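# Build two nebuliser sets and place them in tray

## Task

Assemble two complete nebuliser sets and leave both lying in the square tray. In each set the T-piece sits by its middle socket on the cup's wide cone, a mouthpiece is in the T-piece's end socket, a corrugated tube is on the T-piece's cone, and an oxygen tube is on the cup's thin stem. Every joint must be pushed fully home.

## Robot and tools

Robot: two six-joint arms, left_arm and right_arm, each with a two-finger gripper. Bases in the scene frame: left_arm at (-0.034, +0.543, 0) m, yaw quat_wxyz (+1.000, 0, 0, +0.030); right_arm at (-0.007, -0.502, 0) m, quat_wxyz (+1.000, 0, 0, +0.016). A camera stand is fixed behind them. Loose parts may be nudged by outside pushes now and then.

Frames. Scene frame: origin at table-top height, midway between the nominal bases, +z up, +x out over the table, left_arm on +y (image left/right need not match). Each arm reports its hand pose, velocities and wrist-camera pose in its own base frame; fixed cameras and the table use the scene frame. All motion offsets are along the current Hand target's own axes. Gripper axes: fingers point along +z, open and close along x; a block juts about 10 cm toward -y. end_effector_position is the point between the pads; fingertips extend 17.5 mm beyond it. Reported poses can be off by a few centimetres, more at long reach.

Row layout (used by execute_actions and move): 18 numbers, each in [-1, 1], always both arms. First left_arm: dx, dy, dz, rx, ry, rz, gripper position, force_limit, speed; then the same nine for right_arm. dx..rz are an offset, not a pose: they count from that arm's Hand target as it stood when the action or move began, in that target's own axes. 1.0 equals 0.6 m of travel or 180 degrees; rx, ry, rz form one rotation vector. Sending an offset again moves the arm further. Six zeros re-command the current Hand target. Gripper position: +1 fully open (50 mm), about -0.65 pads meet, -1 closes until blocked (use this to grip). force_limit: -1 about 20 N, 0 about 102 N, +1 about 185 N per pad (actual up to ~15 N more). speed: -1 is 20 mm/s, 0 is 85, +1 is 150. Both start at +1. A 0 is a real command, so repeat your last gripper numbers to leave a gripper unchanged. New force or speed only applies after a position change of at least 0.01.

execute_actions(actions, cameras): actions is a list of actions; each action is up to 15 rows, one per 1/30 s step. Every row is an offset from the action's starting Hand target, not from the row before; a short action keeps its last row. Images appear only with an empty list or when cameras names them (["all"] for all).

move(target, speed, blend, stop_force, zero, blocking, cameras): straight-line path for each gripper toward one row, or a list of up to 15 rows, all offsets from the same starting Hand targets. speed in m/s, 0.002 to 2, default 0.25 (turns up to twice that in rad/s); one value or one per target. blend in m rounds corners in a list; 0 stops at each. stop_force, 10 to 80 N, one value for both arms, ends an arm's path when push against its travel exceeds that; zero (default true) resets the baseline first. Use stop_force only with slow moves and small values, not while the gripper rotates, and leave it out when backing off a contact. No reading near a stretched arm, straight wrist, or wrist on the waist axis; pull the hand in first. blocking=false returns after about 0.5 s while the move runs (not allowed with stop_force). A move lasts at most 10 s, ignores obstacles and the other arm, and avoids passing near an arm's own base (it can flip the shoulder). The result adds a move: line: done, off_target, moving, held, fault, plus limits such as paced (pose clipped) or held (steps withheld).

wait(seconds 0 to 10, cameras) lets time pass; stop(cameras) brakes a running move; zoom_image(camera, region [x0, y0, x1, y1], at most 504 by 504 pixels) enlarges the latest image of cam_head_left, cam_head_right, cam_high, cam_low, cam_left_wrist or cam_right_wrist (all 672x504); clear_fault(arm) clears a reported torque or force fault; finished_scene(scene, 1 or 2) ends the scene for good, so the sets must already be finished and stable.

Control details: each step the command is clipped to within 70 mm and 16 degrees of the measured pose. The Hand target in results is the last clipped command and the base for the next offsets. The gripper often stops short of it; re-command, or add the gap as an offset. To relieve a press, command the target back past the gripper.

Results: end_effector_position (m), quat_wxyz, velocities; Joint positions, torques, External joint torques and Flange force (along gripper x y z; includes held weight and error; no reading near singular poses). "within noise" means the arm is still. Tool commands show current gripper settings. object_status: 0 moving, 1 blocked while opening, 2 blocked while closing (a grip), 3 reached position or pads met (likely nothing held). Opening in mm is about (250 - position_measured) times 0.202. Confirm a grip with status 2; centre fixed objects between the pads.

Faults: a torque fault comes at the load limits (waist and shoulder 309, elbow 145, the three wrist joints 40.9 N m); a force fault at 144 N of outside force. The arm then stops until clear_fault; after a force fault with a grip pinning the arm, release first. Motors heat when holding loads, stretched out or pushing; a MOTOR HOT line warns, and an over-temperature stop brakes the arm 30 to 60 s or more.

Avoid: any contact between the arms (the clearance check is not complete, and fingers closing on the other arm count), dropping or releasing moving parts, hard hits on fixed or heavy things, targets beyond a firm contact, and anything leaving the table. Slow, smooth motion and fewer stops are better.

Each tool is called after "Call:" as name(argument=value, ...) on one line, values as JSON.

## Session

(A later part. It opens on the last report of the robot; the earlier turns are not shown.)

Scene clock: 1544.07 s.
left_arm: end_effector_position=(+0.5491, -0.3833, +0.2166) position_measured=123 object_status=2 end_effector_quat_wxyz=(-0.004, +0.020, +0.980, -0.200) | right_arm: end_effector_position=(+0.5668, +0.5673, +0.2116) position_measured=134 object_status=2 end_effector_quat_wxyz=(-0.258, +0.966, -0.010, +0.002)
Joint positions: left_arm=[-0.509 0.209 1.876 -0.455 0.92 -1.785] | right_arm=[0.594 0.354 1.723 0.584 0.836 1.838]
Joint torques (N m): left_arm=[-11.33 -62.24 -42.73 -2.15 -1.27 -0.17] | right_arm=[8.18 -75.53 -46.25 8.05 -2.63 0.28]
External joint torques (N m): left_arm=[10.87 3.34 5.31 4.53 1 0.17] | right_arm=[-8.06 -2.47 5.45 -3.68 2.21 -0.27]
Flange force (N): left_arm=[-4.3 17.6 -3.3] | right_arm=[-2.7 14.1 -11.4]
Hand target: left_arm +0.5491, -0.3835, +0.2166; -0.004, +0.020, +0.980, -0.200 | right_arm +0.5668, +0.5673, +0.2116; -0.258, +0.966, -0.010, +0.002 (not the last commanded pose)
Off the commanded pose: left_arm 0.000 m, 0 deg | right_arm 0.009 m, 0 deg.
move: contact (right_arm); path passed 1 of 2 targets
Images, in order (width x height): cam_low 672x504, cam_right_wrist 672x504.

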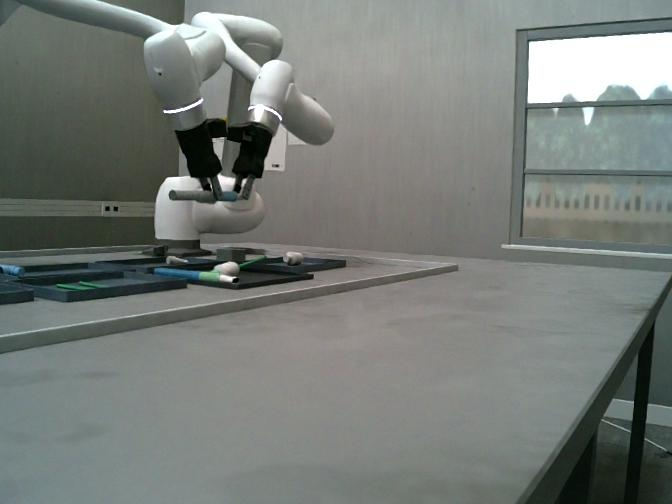

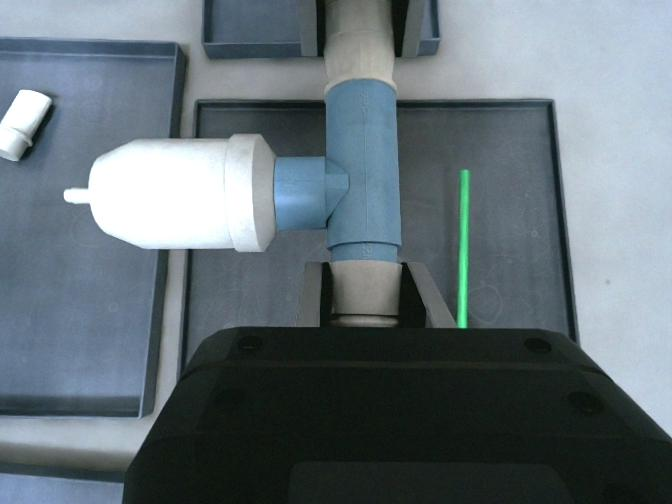

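Call:
move(target=[0,0,0,0,0,0,-1,0.4,-0.5,0,-0.0188,0.0108,0,0,0,-1,0.2,-0.5], speed=0.02, stop_force=65, zero=false, cameras=["cam_right_wrist","cam_low"])

Call:
zoom_image(camera="cam_right_wrist", region=[290, 180, 440, 330])

Scene clock: 1550.97 s.
left_arm: end_effector_position=(+0.5491, -0.3835, +0.2166) position_measured=123 object_status=2 end_effector_quat_wxyz=(-0.004, +0.020, +0.980, -0.200) | right_arm: end_effector_position=(+0.5669, +0.5723, +0.2115) position_measured=134 object_status=2 end_effector_quat_wxyz=(-0.258, +0.966, -0.010, +0.002)
Joint positions: left_arm=[-0.509 0.209 1.876 -0.455 0.92 -1.785] | right_arm=[0.599 0.358 1.716 0.581 0.835 1.845]
Joint torques (N m): left_arm=[-40.37 -61.1 -51.46 -12.32 -2.35 -0.29] | right_arm=[30.54 -74.1 -62.94 16.72 -8.21 0.87]
External joint torques (N m): left_arm=[40.39 2.17 14.11 14.73 2.07 0.29] | right_arm=[-30.44 -4.44 21.98 -12.33 7.77 -0.87]
Flange force (N): left_arm=[-10.5 62.4 -22.4] | right_arm=[-7.6 54.5 -35.8]
Hand target: left_arm +0.5491, -0.3835, +0.2166; -0.004, +0.020, +0.980, -0.200 | right_arm +0.5669, +0.5723, +0.2115; -0.258, +0.966, -0.010, +0.002 (not the last commanded pose)
Off the commanded pose: left_arm 0.000 m, 0 deg | right_arm 0.008 m, 0 deg.
move: contact (right_arm)
Images, in order (width x height): cam_low 672x504, cam_right_wrist 672x504.

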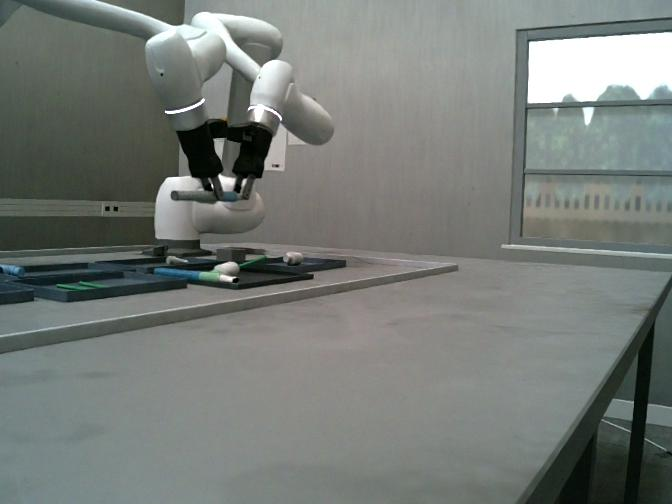

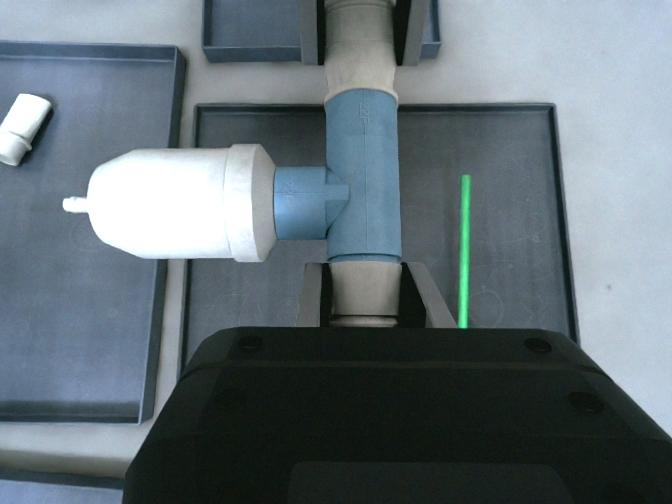

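Scaled by 3.360 from the camera's 672x504 image, which has a finer 960x720 frame.

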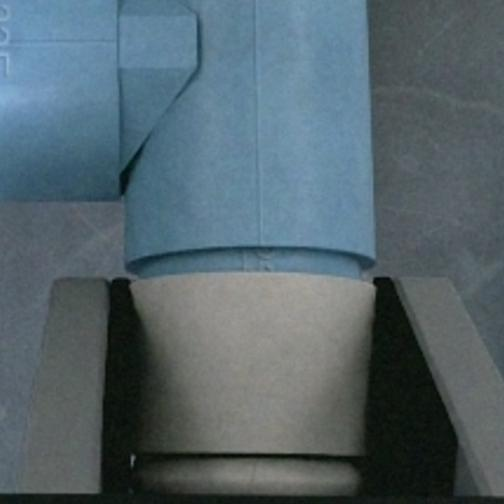

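Call:
move(target=[0,0,0,0,0,0,-1,0.4,-0.5,-0.0005,-0.0116,0.0067,0,0,0,-1,0.2,-0.5], speed=0.015, stop_force=80, zero=false, cameras=["cam_right_wrist","cam_low"])

Call:
zoom_image(camera="cam_right_wrist", region=[290, 180, 440, 330])

Call:
zoom_image(camera="cam_low", region=[160, 175, 240, 215])

Scene clock: 1562.23 s.
left_arm: end_effector_position=(+0.5491, -0.3835, +0.2166) position_measured=123 object_status=2 end_effector_quat_wxyz=(-0.004, +0.020, +0.980, -0.200) | right_arm: end_effector_position=(+0.5667, +0.5737, +0.2115) position_measured=134 object_status=2 end_effector_quat_wxyz=(-0.258, +0.966, -0.011, +0.002)
Joint positions: left_arm=[-0.509 0.209 1.876 -0.455 0.92 -1.785] | right_arm=[0.601 0.359 1.715 0.581 0.834 1.847]
Joint torques (N m): left_arm=[-47.66 -60.73 -54.55 -15.1 -3.1 -0.38] | right_arm=[37.41 -74.3 -67.17 19.12 -9.33 1.01]
External joint torques (N m): left_arm=[47.61 1.55 17.02 17.51 2.81 0.38] | right_arm=[-37.87 -4.56 26.15 -14.72 8.88 -1.01]
Flange force (N): left_arm=[-10.5 74.1 -27.9] | right_arm=[-7.1 66.3 -42.3]
Hand target: left_arm +0.5491, -0.3835, +0.2166; -0.004, +0.020, +0.980, -0.200 | right_arm +0.5667, +0.5736, +0.2115; -0.258, +0.966, -0.011, +0.002 (not the last commanded pose)
Off the commanded pose: left_arm 0.000 m, 0 deg | right_arm 0.007 m, 0 deg.
move: contact (right_arm)
Images, in order (width x height): cam_low 672x504, cam_right_wrist 672x504.

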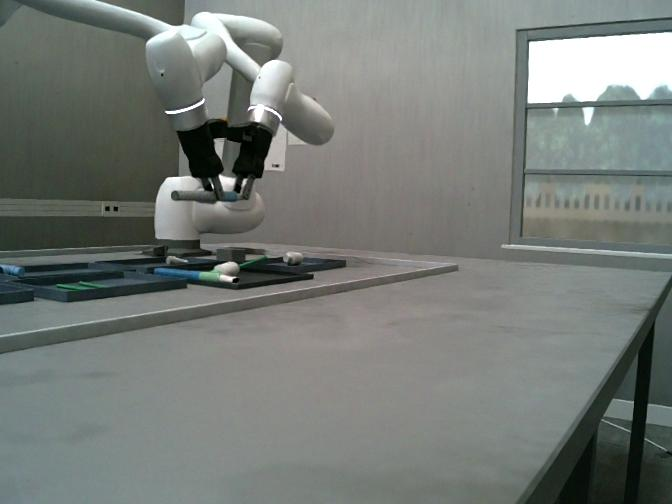

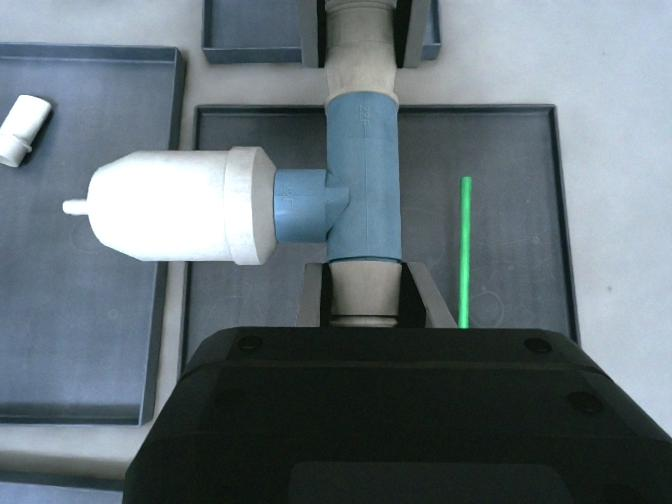

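Scaled by 3.360 from the camera's 672x504 image, which has a finer 960x720 frame.

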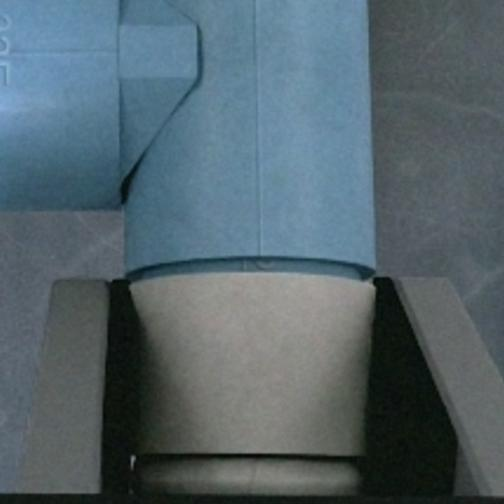

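Scaled by 6.300 from the camera's 672x504 image, which has a finer 960x720 frame.

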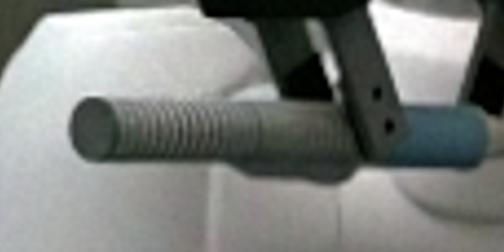

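Call:
move(target=[0,0,0,0,0,0,-1,0.4,-0.5,0,-0.0087,0.005,0,0,0,-1,0.2,-0.5], speed=0.012, stop_force=15, cameras=["cam_right_wrist"])

Call:
zoom_image(camera="cam_right_wrist", region=[290, 180, 440, 330])

Scene clock: 1575.87 s.
left_arm: end_effector_position=(+0.5491, -0.3834, +0.2166) position_measured=123 object_status=2 end_effector_quat_wxyz=(-0.004, +0.020, +0.980, -0.200) | right_arm: end_effector_position=(+0.5668, +0.5763, +0.2114) position_measured=134 object_status=2 end_effector_quat_wxyz=(-0.258, +0.966, -0.011, +0.002)
Joint positions: left_arm=[-0.509 0.209 1.876 -0.455 0.92 -1.785] | right_arm=[0.604 0.362 1.711 0.58 0.834 1.851]
Joint torques (N m): left_arm=[-63.49 -60.48 -61.59 -20.84 -4.71 -0.35] | right_arm=[53.24 -73.56 -75.74 24.17 -11.4 0.98]
External joint torques (N m): left_arm=[63.42 1.29 24.22 23.24 4.44 0.35] | right_arm=[-53.55 -5.8 34.69 -19.77 10.95 -0.97]
Flange force (N): left_arm=[-10.7 100.1 -38.1] | right_arm=[-7.1 90.6 -56.8]
Hand target: left_arm +0.5491, -0.3835, +0.2166; -0.004, +0.020, +0.980, -0.200 | right_arm +0.5668, +0.5763, +0.2115; -0.258, +0.966, -0.011, +0.002 (not the last commanded pose)
Off the commanded pose: left_arm 0.000 m, 0 deg | right_arm 0.003 m, 0 deg.
move: contact (right_arm)
Images, in order (width x height): cam_right_wrist 672x504.

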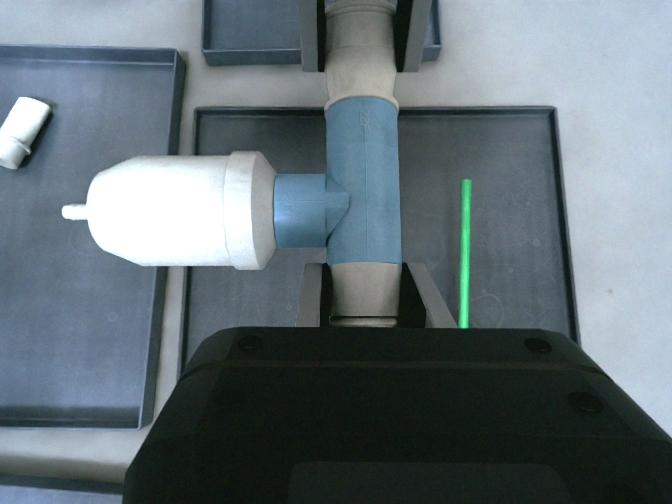

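Scaled by 3.360 from the camera's 672x504 image, which has a finer 960x720 frame.

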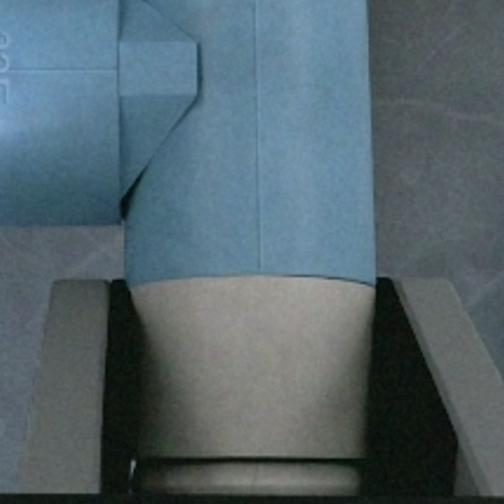

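Call:
wait(seconds=0, cameras=["cam_left_wrist","cam_head_right"])

Call:
zoom_image(camera="cam_left_wrist", region=[150, 0, 350, 150])

Scene clock: 1582.17 s.
left_arm: end_effector_position=(+0.5491, -0.3835, +0.2166) position_measured=123 object_status=2 end_effector_quat_wxyz=(-0.004, +0.020, +0.980, -0.200) | right_arm: end_effector_position=(+0.5668, +0.5763, +0.2115) position_measured=134 object_status=2 end_effector_quat_wxyz=(-0.258, +0.966, -0.011, +0.002)
Joint positions: left_arm=[-0.509 0.209 1.876 -0.455 0.92 -1.785] | right_arm=[0.604 0.362 1.711 0.58 0.834 1.851]
Joint torques (N m): left_arm=[-65.63 -60.19 -62.29 -21.68 -4.77 -0.29] | right_arm=[54.66 -73.45 -77.14 24.81 -11.89 0.95]
External joint torques (N m): left_arm=[65.48 1.12 24.76 24.09 4.49 0.29] | right_arm=[-54.81 -5.16 36.24 -20.44 11.44 -0.95]
Flange force (N): left_arm=[-11.1 103.0 -39.6] | right_arm=[-7.4 93.2 -57.6]
Hand target: left_arm +0.5491, -0.3835, +0.2166; -0.004, +0.020, +0.980, -0.200 | right_arm +0.5668, +0.5763, +0.2115; -0.258, +0.966, -0.011, +0.002 (not the last commanded pose)
Tool commands: left_gripper/position=-1.0 left_gripper/force_limit=+0.4 left_gripper/speed=-0.5 right_gripper/position=-1.0 right_gripper/force_limit=+0.2 right_gripper/speed=-0.5
Off the commanded pose: left_arm 0.000 m, 0 deg | right_arm 0.003 m, 0 deg.
Images, in order (width x height): cam_head_right 672x504, cam_left_wrist 672x504.

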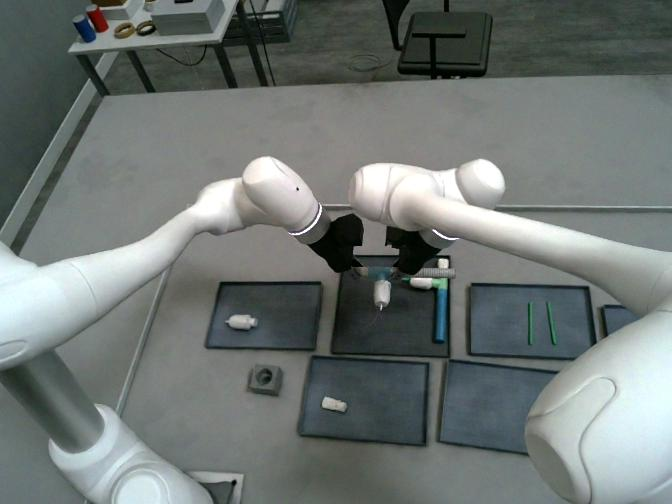

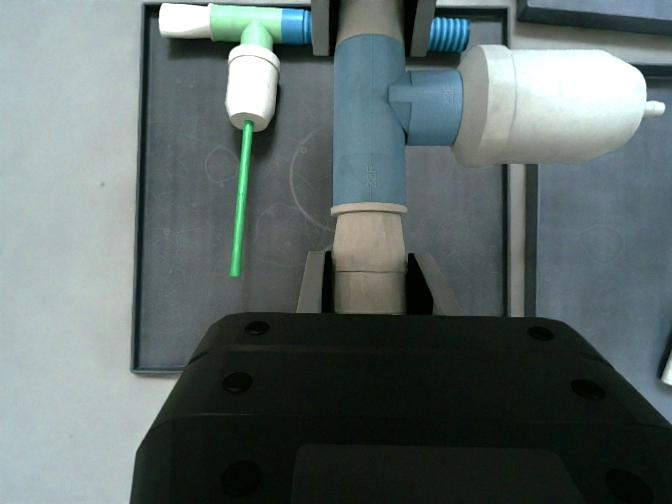

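Scaled by 2.520 from the camera's 672x504 image, which has a finer 960x720 frame.

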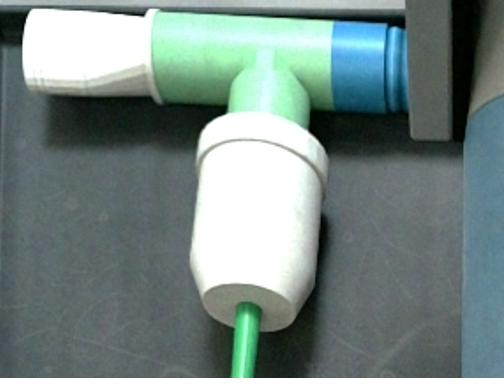

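Call:
move(target=[[0,0,0,0,0,0,-1,0.4,-0.5,0,0.0087,-0.005,0,0,0,-1,0.2,-0.5],[0,0,0,0,0,0,-1,0.4,-0.5,0,0.0087,-0.005,0,0,0,0.4,-0.3,-0.5],[0,0,0,0,0,0,-1,0.4,-0.5,0,0.0087,-0.1383,0,0,0,0.4,-0.3,-0.5],[0,0,0,0,0,0,-1,0.4,-0.5,-0.027,0.1753,-0.2742,-0.0757,-0.0551,-0.2503,0.4,-0.3,-0.5],[0,0,0,0,0,0,-1,0.4,-0.5,-0.0357,0.5445,-0.1567,-0.1513,-0.1101,-0.5006,0.4,-0.3,-0.5]], speed=[0.05,0.1,0.2,0.45,0.35], blend=[0,0,0.01,0.04,0], cameras=["cam_right_wrist","cam_left_wrist","cam_low","cam_head_right"])

Call:
zoom_image(camera="cam_right_wrist", region=[200, 100, 500, 340])

Call:
zoom_image(camera="cam_low", region=[160, 175, 260, 225])

Scene clock: 1619.83 s.
left_arm: end_effector_position=(+0.5491, -0.3835, +0.2166) position_measured=123 object_status=2 end_effector_quat_wxyz=(-0.004, +0.020, +0.980, -0.200) | right_arm: end_effector_position=(+0.5382, +0.2468, +0.1299) position_measured=92 object_status=3 end_effector_quat_wxyz=(+0.031, +0.707, +0.706, +0.031)
Joint positions: left_arm=[-0.509 0.209 1.876 -0.455 0.92 -1.785] | right_arm=[0.388 0.203 2.023 -0.044 0.836 0.418]
Joint torques (N m): left_arm=[1.68 -61.86 -37.92 2.64 -0.68 -0.12] | right_arm=[-1.95 -55.28 -33.71 3.23 -0.05 0.08]
External joint torques (N m): left_arm=[-1.99 2.82 0.41 -0.24 0.4 0.12] | right_arm=[1.72 -1.27 -1.45 0.2 -0.14 -0.08]
Flange force (N): left_arm=[-2.0 -2.6 3.7] | right_arm=[3.0 -0.2 -2.4]
Hand target: left_arm +0.5491, -0.3835, +0.2166; -0.004, +0.020, +0.980, -0.200 | right_arm +0.5382, +0.2468, +0.1299; +0.031, +0.707, +0.706, +0.031
Off the commanded pose: left_arm 0.000 m, 0 deg | right_arm 0.000 m, 0 deg.
move: done
Images, in order (width x height): cam_head_right 672x504, cam_low 672x504, cam_left_wrist 672x504, cam_right_wrist 672x504.

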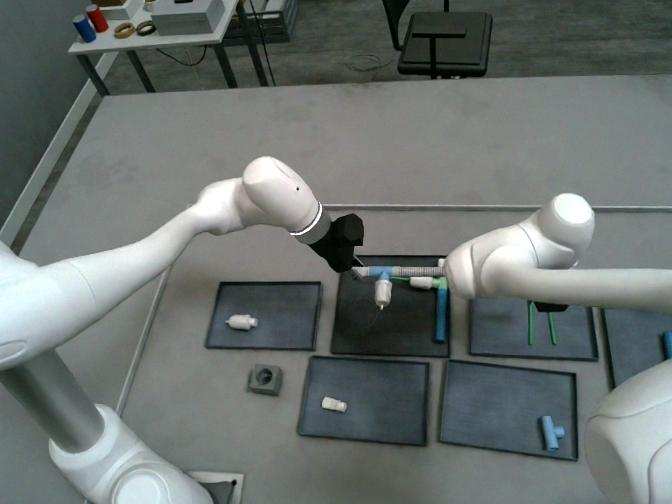

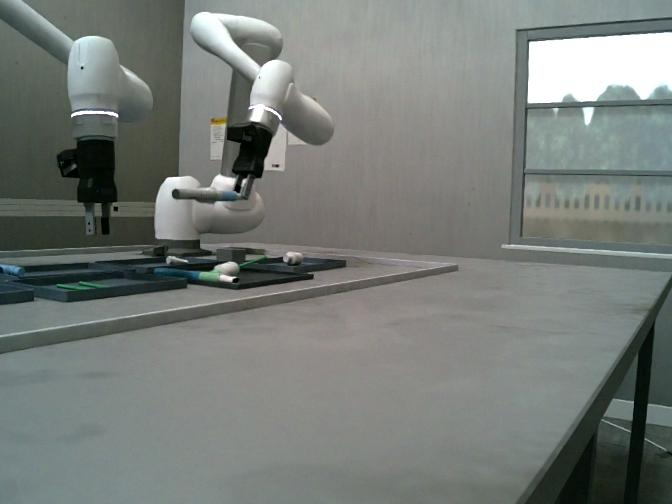

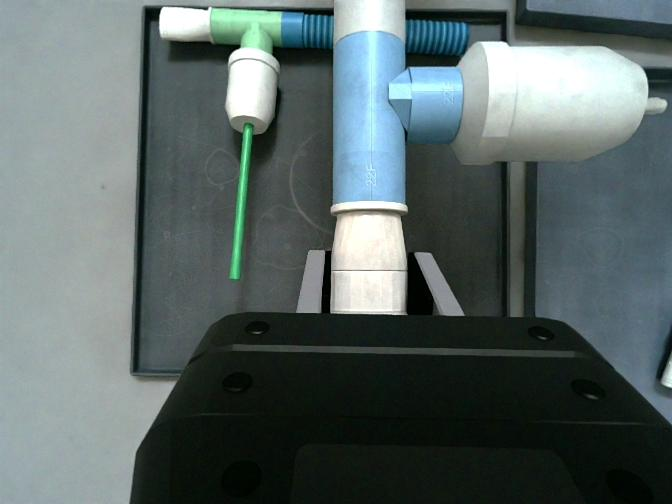

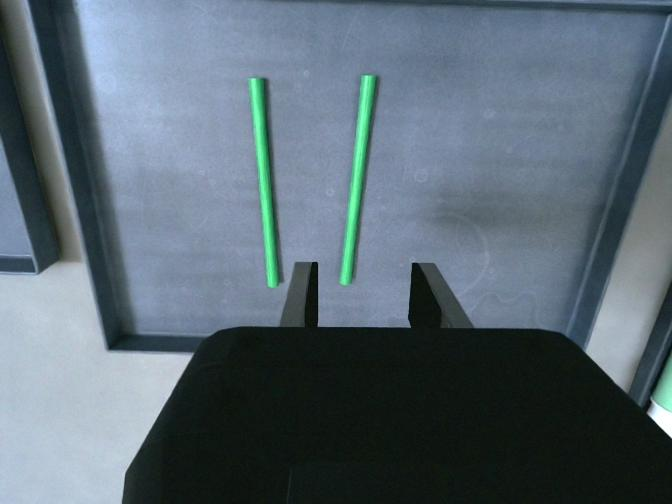

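Scaled by 1.680 from the camera's 672x504 image, which has a finer 960x720 frame.

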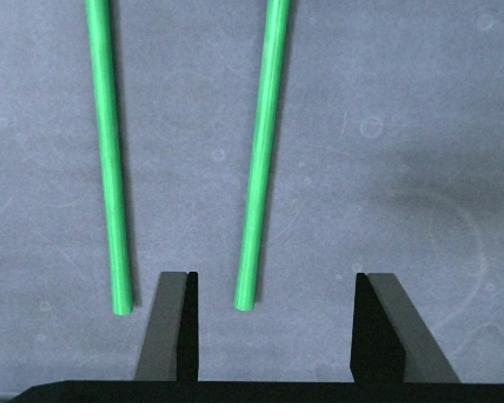

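Scaled by 5.040 from the camera's 672x504 image, which has a finer 960x720 frame.

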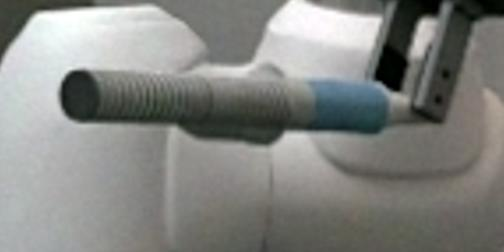

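Call:
move(target=[[0.1375,0.1337,0.1185,0.0435,-0.1504,-0.4741,-1,0.4,-0.5,0.0017,-0.0130,0.1788,0,-0.0024,0.0277,0.4,-0.3,-0.5],[0.1375,0.1337,0.1185,0.0435,-0.1504,-0.4741,-1,0.4,-0.5,0.0017,-0.0130,0.1788,0,-0.0024,0.0277,-1,-0.3,-0.5],[0.1373,0.1852,0.2415,0.0435,-0.1504,-0.4741,-1,0.4,-0.5,0.0017,-0.0017,0.0498,0,-0.0024,0.0277,-1,-0.3,-0.5],[0.1373,0.1852,0.2415,0.0435,-0.1504,-0.4741,-1,0.4,-0.5,0.0017,0.0176,-0.1699,0.0002,0.0435,-0.4910,-1,-0.3,-0.5]], speed=[0.3,0.05,0.15,0.35], blend=[0,0,0,0], cameras=["all"])

Call:
zoom_image(camera="cam_low", region=[150, 220, 270, 300])

Scene clock: 1660.10 s.
left_arm: end_effector_position=(+0.4686, -0.3345, +0.0399) position_measured=123 object_status=2 end_effector_quat_wxyz=(-0.070, +0.685, -0.696, +0.203) | right_arm: end_effector_position=(+0.5398, +0.2478, +0.2324) position_measured=226 object_status=2 end_effector_quat_wxyz=(+0.000, +0.012, +0.999, +0.044)
Joint positions: left_arm=[-0.738 0.211 2.311 0.525 0.232 -4.354] | right_arm=[0.331 0.13 1.895 0.094 1.089 -1.258]
Joint torques (N m): left_arm=[1.91 -52.77 -28.67 2.71 -1.42 -0.14] | right_arm=[-1.92 -52.42 -38.55 3.85 0.09 0.04]
External joint torques (N m): left_arm=[-1.82 2.57 0.23 -0.3 0.47 0.15] | right_arm=[1.73 -1.88 -1.71 0.28 -0.16 -0.04]
Flange force (N): left_arm=[0.0 0.0 0.0] | right_arm=[0.9 3.0 -2.7]
Hand target: left_arm +0.4686, -0.3345, +0.0399; -0.070, +0.685, -0.696, +0.203 | right_arm +0.5398, +0.2478, +0.2324; +0.000, +0.012, +0.999, +0.044
Off the commanded pose: left_arm 0.000 m, 0 deg | right_arm 0.000 m, 0 deg.
move: done

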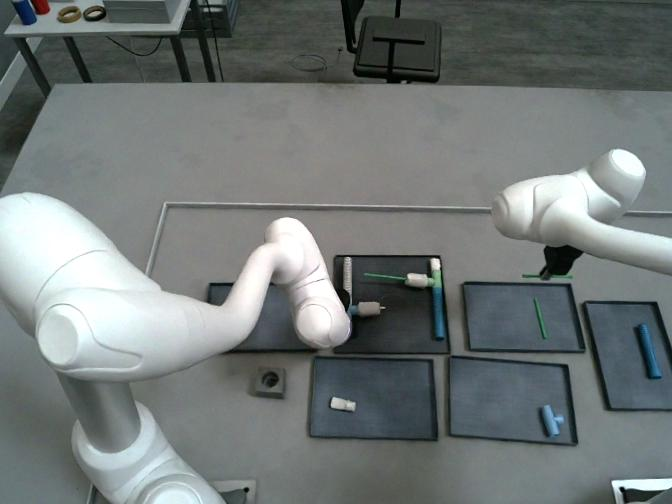

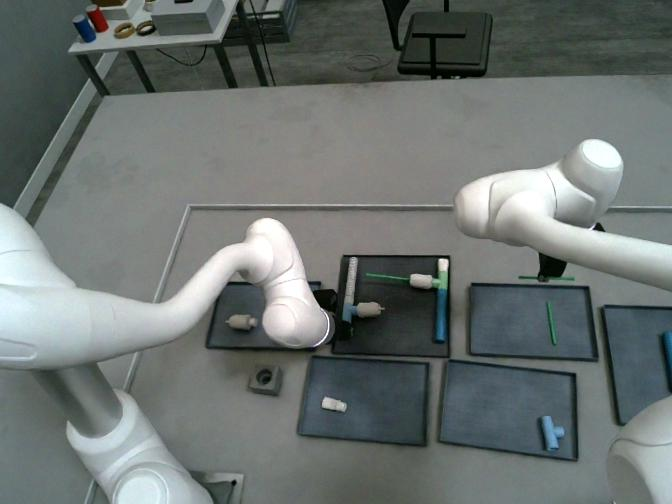

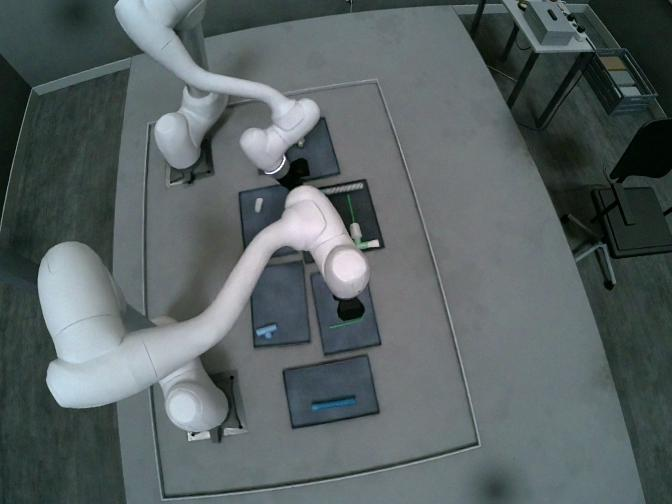

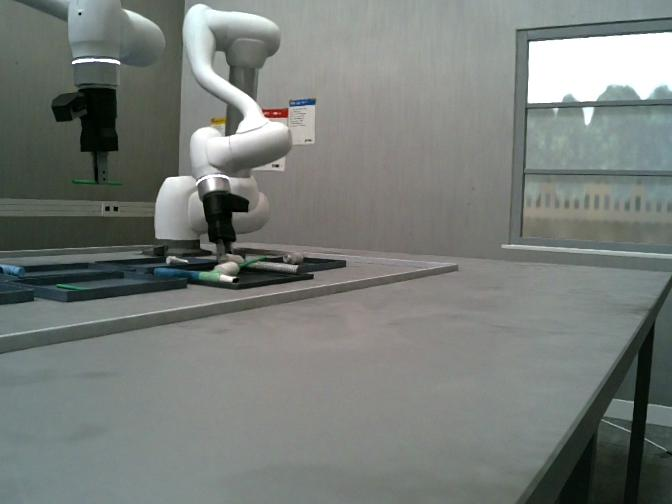

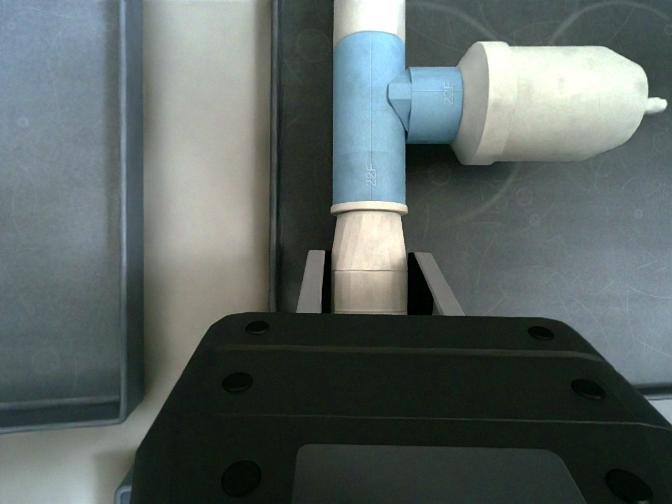

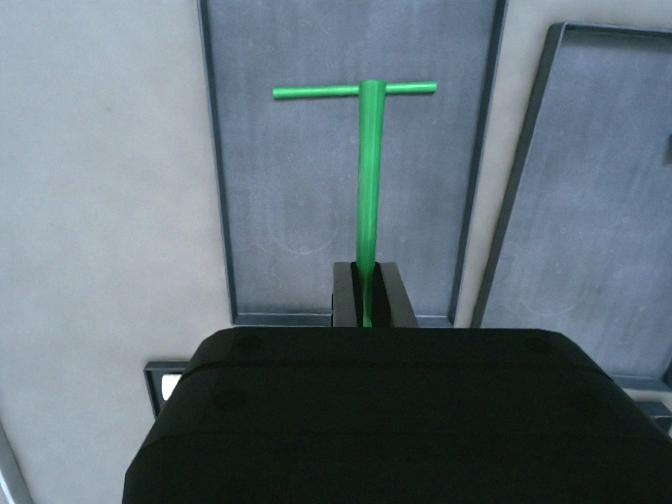

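Scaled by 4.200 from the camera's 672x504 image, which has a finer 960x720 frame.

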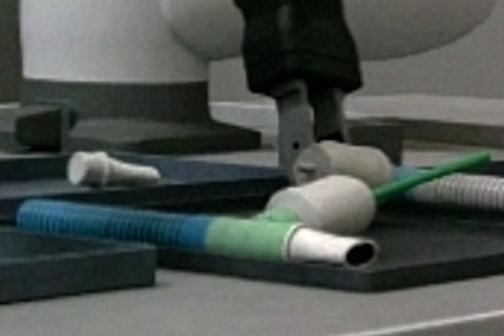

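Call:
move(target=[[-0.00266,0.00574,0.0138,0,0,0,-1,0.4,-0.5,0,0,0,0,0,0,-1,-0.3,-0.5],[-0.00266,0.00574,0.0138,0,0,0,0.35,0.1,-0.8,0,0,0,0,0,0,-1,-0.3,-0.5],[-0.00266,0.00574,-0.1362,0,0,0,0.35,0.1,-0.8,0,0,0,0,0,0,-1,-0.3,-0.5],[0.0423,-0.1366,-0.0610,0.0183,0.2110,0.4567,0.35,0.1,-0.8,0,0,0,0,0,0,-1,-0.3,-0.5]], speed=[0.03,0.05,0.15,0.3], blend=[0,0,0.01,0], cameras=["cam_left_wrist","cam_low","cam_head_left"])

Call:
zoom_image(camera="cam_left_wrist", region=[200, 150, 500, 340])

Call:
zoom_image(camera="cam_low", region=[150, 220, 330, 300])

Scene clock: 1676.97 s.
left_arm: end_effector_position=(+0.5294, -0.3508, +0.1087) position_measured=100 object_status=3 end_effector_quat_wxyz=(-0.009, +0.029, +0.947, -0.320) | right_arm: end_effector_position=(+0.5398, +0.2478, +0.2324) position_measured=226 object_status=2 end_effector_quat_wxyz=(+0.000, +0.012, +0.999, +0.044)
Joint positions: left_arm=[-0.374 0.298 2.085 -0.951 0.787 -1.178] | right_arm=[0.331 0.13 1.895 0.094 1.089 -1.258]
Joint torques (N m): left_arm=[1.84 -61.04 -28.03 0.87 0.32 -0.17] | right_arm=[-1.82 -52.32 -38.52 3.91 0.1 0.03]
External joint torques (N m): left_arm=[-1.92 2.4 0.08 -0.38 0.39 0.17] | right_arm=[1.41 -0.92 -1.4 0.19 -0.17 -0.03]
Flange force (N): left_arm=[-1.7 -0.5 5.2] | right_arm=[-0.1 2.8 -1.7]
Hand target: left_arm +0.5294, -0.3508, +0.1087; -0.009, +0.029, +0.947, -0.320 | right_arm +0.5398, +0.2478, +0.2324; +0.000, +0.012, +0.999, +0.044
Off the commanded pose: left_arm 0.000 m, 0 deg | right_arm 0.000 m, 0 deg.
move: done
Images, in order (width x height): cam_head_left 672x504, cam_low 672x504, cam_left_wrist 672x504.

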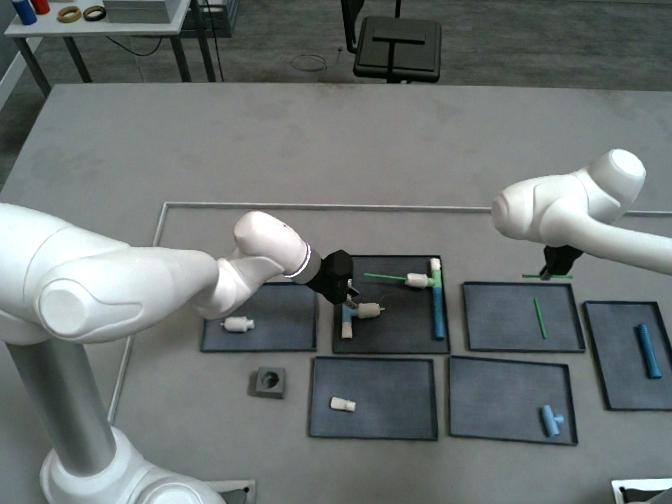

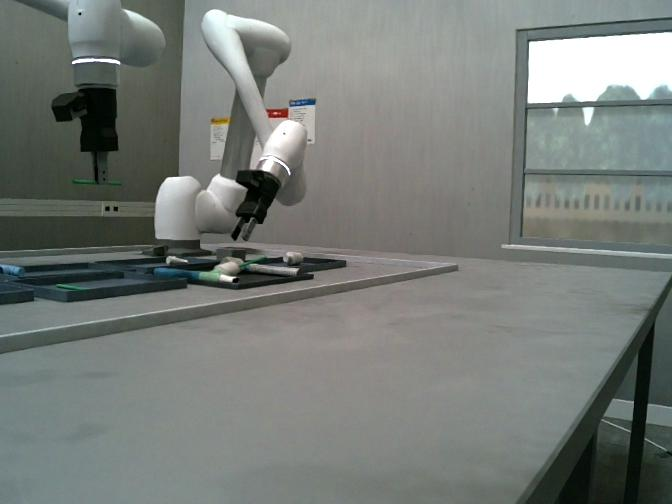

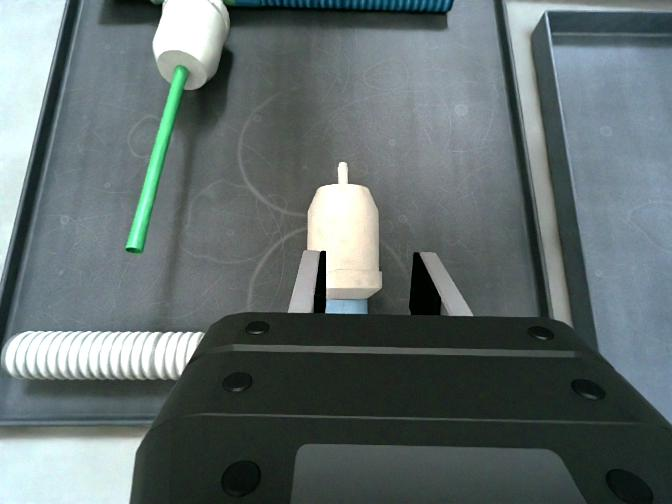

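Scaled by 1.680 from the camera's 672x504 image, which has a finer 960x720 frame.

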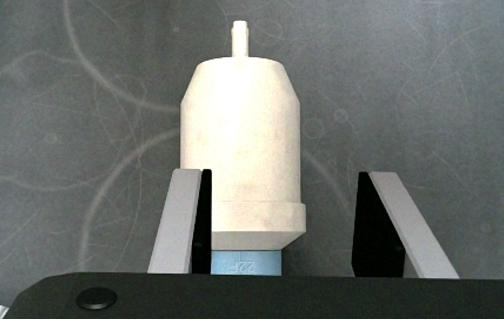

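Scaled by 2.800 from the camera's 672x504 image, which has a finer 960x720 frame.

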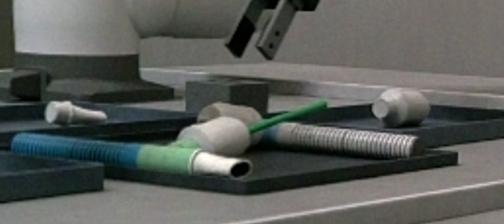

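Call:
move(target=[[-0.0120,-0.0008,0.05,0,0,0,0.9,0.1,-0.5,0,0,0,0,0,0,-1,-0.3,-0.5],[-0.0120,-0.0008,0.1673,0,0,0,0.9,0.1,-0.5,0,0,0,0,0,0,-1,-0.3,-0.5],[-0.0120,-0.0008,0.1673,0,0,0,-1,0.1,-0.5,0,0,0,0,0,0,-1,-0.3,-0.5],[-0.0120,-0.0409,0.1141,0,0,0,-1,0.1,-0.5,0,0,0,0,0,0,-1,-0.3,-0.5],[-0.0370,-0.1597,-0.1070,-0.0556,0,0,-1,0.1,-0.5,-0.0330,0.3367,0.0297,0,0,0,-1,-0.3,-0.5]], speed=[0.12,0.1,0.05,0.08,0.25], blend=[0.005,0,0,0.01,0], cameras=["cam_left_wrist","cam_low","cam_head_left","cam_right_wrist"])

Call:
zoom_image(camera="cam_left_wrist", region=[280, 0, 460, 180])

Call:
zoom_image(camera="cam_low", region=[150, 150, 270, 230])

Scene clock: 1706.03 s.
left_arm: end_effector_position=(+0.5492, -0.3894, +0.2178) position_measured=69 object_status=2 end_effector_quat_wxyz=(-0.007, +0.030, +0.971, -0.236) | right_arm: end_effector_position=(+0.5646, +0.4500, +0.2325) position_measured=226 object_status=2 end_effector_quat_wxyz=(+0.000, +0.012, +0.999, +0.044)
Joint positions: left_arm=[-0.488 0.211 1.89 -0.557 0.91 -1.679] | right_arm=[0.596 0.314 1.662 0.081 1.117 -0.984]
Joint torques (N m): left_arm=[1.47 -61.62 -37.3 2.33 -0.56 -0.09] | right_arm=[-1.75 -72.5 -39.32 3.96 0.04 -0.02]
External joint torques (N m): left_arm=[-1.95 2.84 0.44 -0.33 0.4 0.09] | right_arm=[1.86 -2.12 -1.83 0.26 -0.15 0.02]
Flange force (N): left_arm=[-2.1 -2.1 4.0] | right_arm=[1.2 2.7 -2.8]
Hand target: left_arm +0.5492, -0.3894, +0.2178; -0.007, +0.030, +0.971, -0.236 | right_arm +0.5646, +0.4500, +0.2325; +0.000, +0.012, +0.999, +0.044
Off the commanded pose: left_arm 0.000 m, 0 deg | right_arm 0.000 m, 0 deg.
move: done
Images, in order (width x height): cam_head_left 672x504, cam_low 672x504, cam_left_wrist 672x504, cam_right_wrist 672x504.

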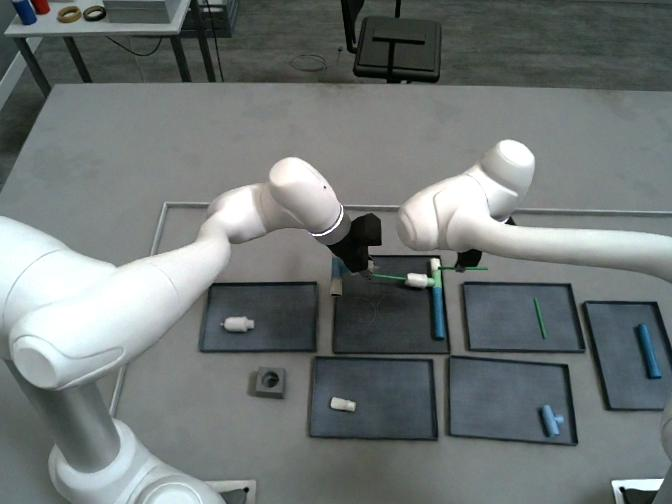

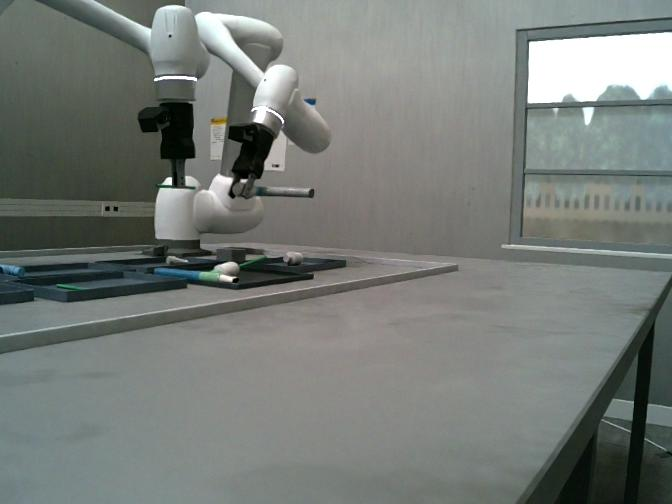

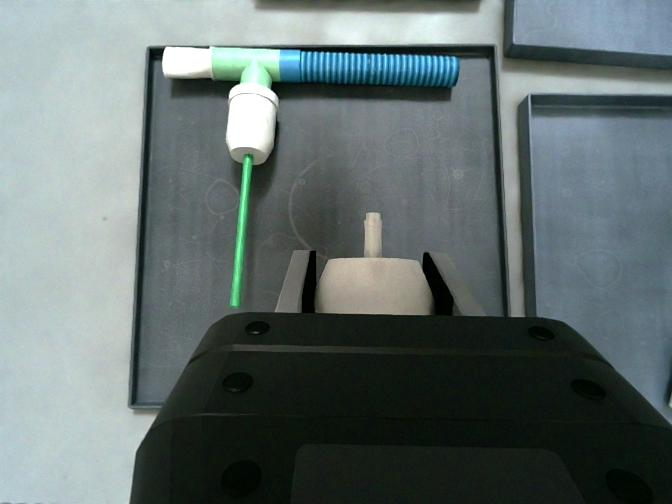

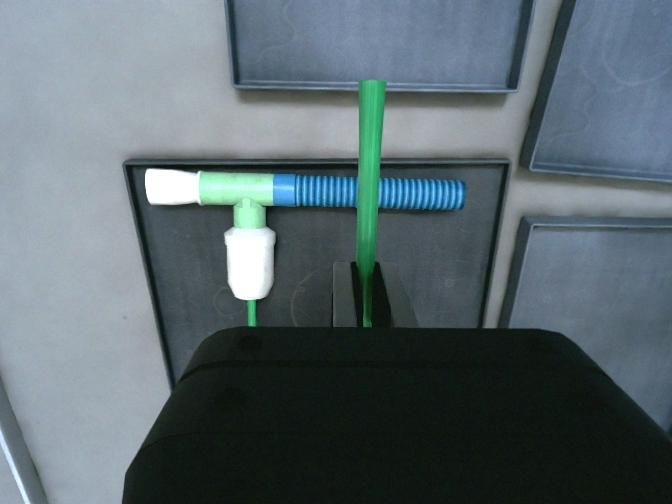

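Scaled by 2.800 from the camera's 672x504 image, which has a finer 960x720 frame.

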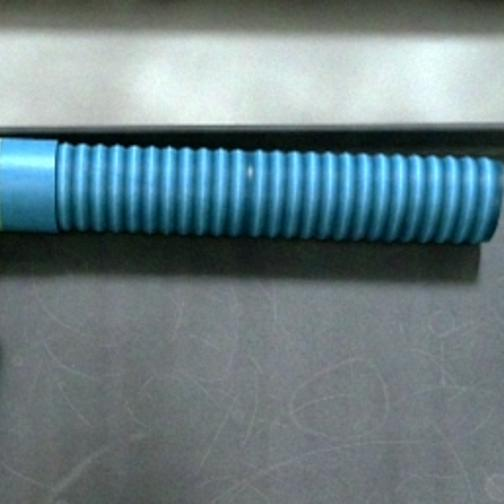

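Scaled by 4.200 from the camera's 672x504 image, which has a finer 960x720 frame.

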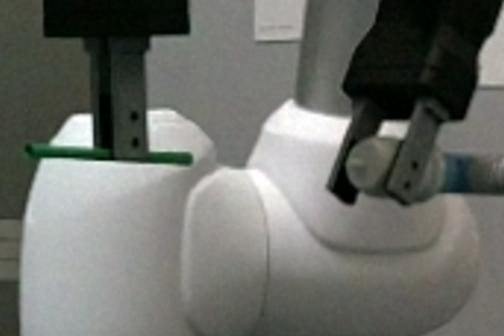

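Call:
move(target=[0,0,0,0,0,0,-1,0.1,-0.5,0.0030,0.1248,0.0070,0,0,0,-1,-0.3,-0.5], speed=0.15, cameras=["cam_left_wrist","cam_low"])

Call:
zoom_image(camera="cam_left_wrist", region=[310, 120, 440, 250])

Call:
zoom_image(camera="cam_low", region=[170, 165, 260, 210])

Scene clock: 1713.83 s.
left_arm: end_effector_position=(+0.5492, -0.3894, +0.2178) position_measured=69 object_status=2 end_effector_quat_wxyz=(-0.007, +0.030, +0.971, -0.236) | right_arm: end_effector_position=(+0.5646, +0.5250, +0.2349) position_measured=226 object_status=2 end_effector_quat_wxyz=(+0.000, +0.012, +0.999, +0.044)
Joint positions: left_arm=[-0.488 0.211 1.89 -0.557 0.91 -1.679] | right_arm=[0.678 0.384 1.559 0.075 1.144 -0.897]
Joint torques (N m): left_arm=[1.64 -61.77 -37.49 2.34 -0.59 -0.13] | right_arm=[-2.36 -80.05 -39.94 4.02 0.07 0.01]
External joint torques (N m): left_arm=[-1.56 3.03 0.73 -0.31 0.43 0.13] | right_arm=[2.12 -1.39 -1.56 0.21 -0.2 -0.01]
Flange force (N): left_arm=[-2.1 -1.2 4.1] | right_arm=[1.0 3.1 -1.9]
Hand target: left_arm +0.5492, -0.3894, +0.2178; -0.007, +0.030, +0.971, -0.236 | right_arm +0.5646, +0.5250, +0.2349; +0.000, +0.012, +0.999, +0.044
Off the commanded pose: left_arm 0.000 m, 0 deg | right_arm 0.000 m, 0 deg.
move: done
Images, in order (width x height): cam_low 672x504, cam_left_wrist 672x504.

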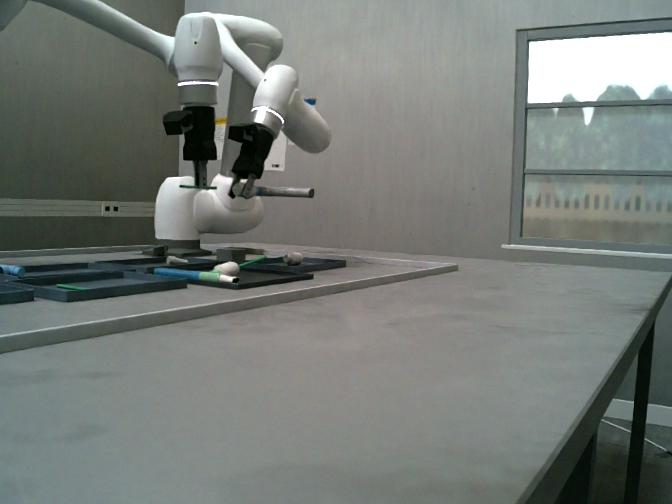

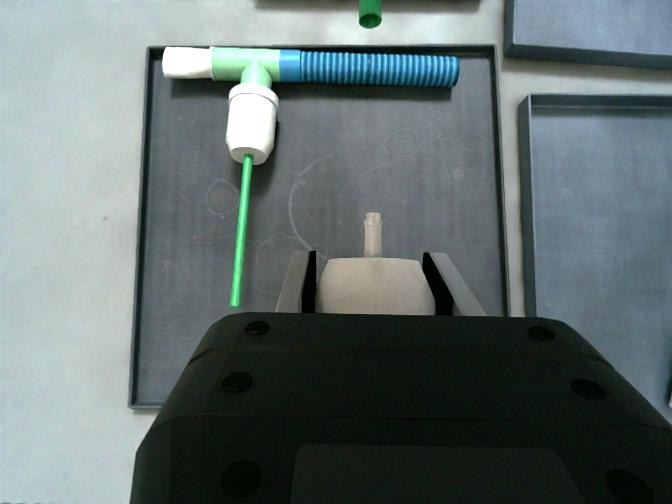

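Scaled by 3.877 from the camera's 672x504 image, which has a finer 960x720 frame.

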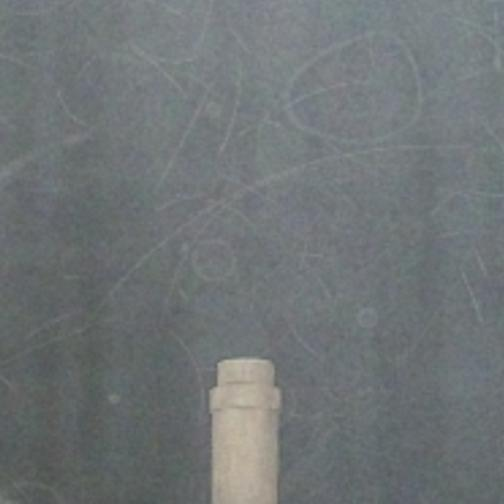

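Scaled by 5.600 from the camera's 672x504 image, which has a finer 960x720 frame.

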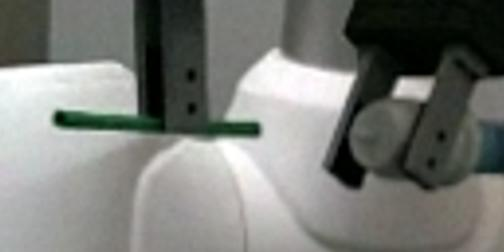

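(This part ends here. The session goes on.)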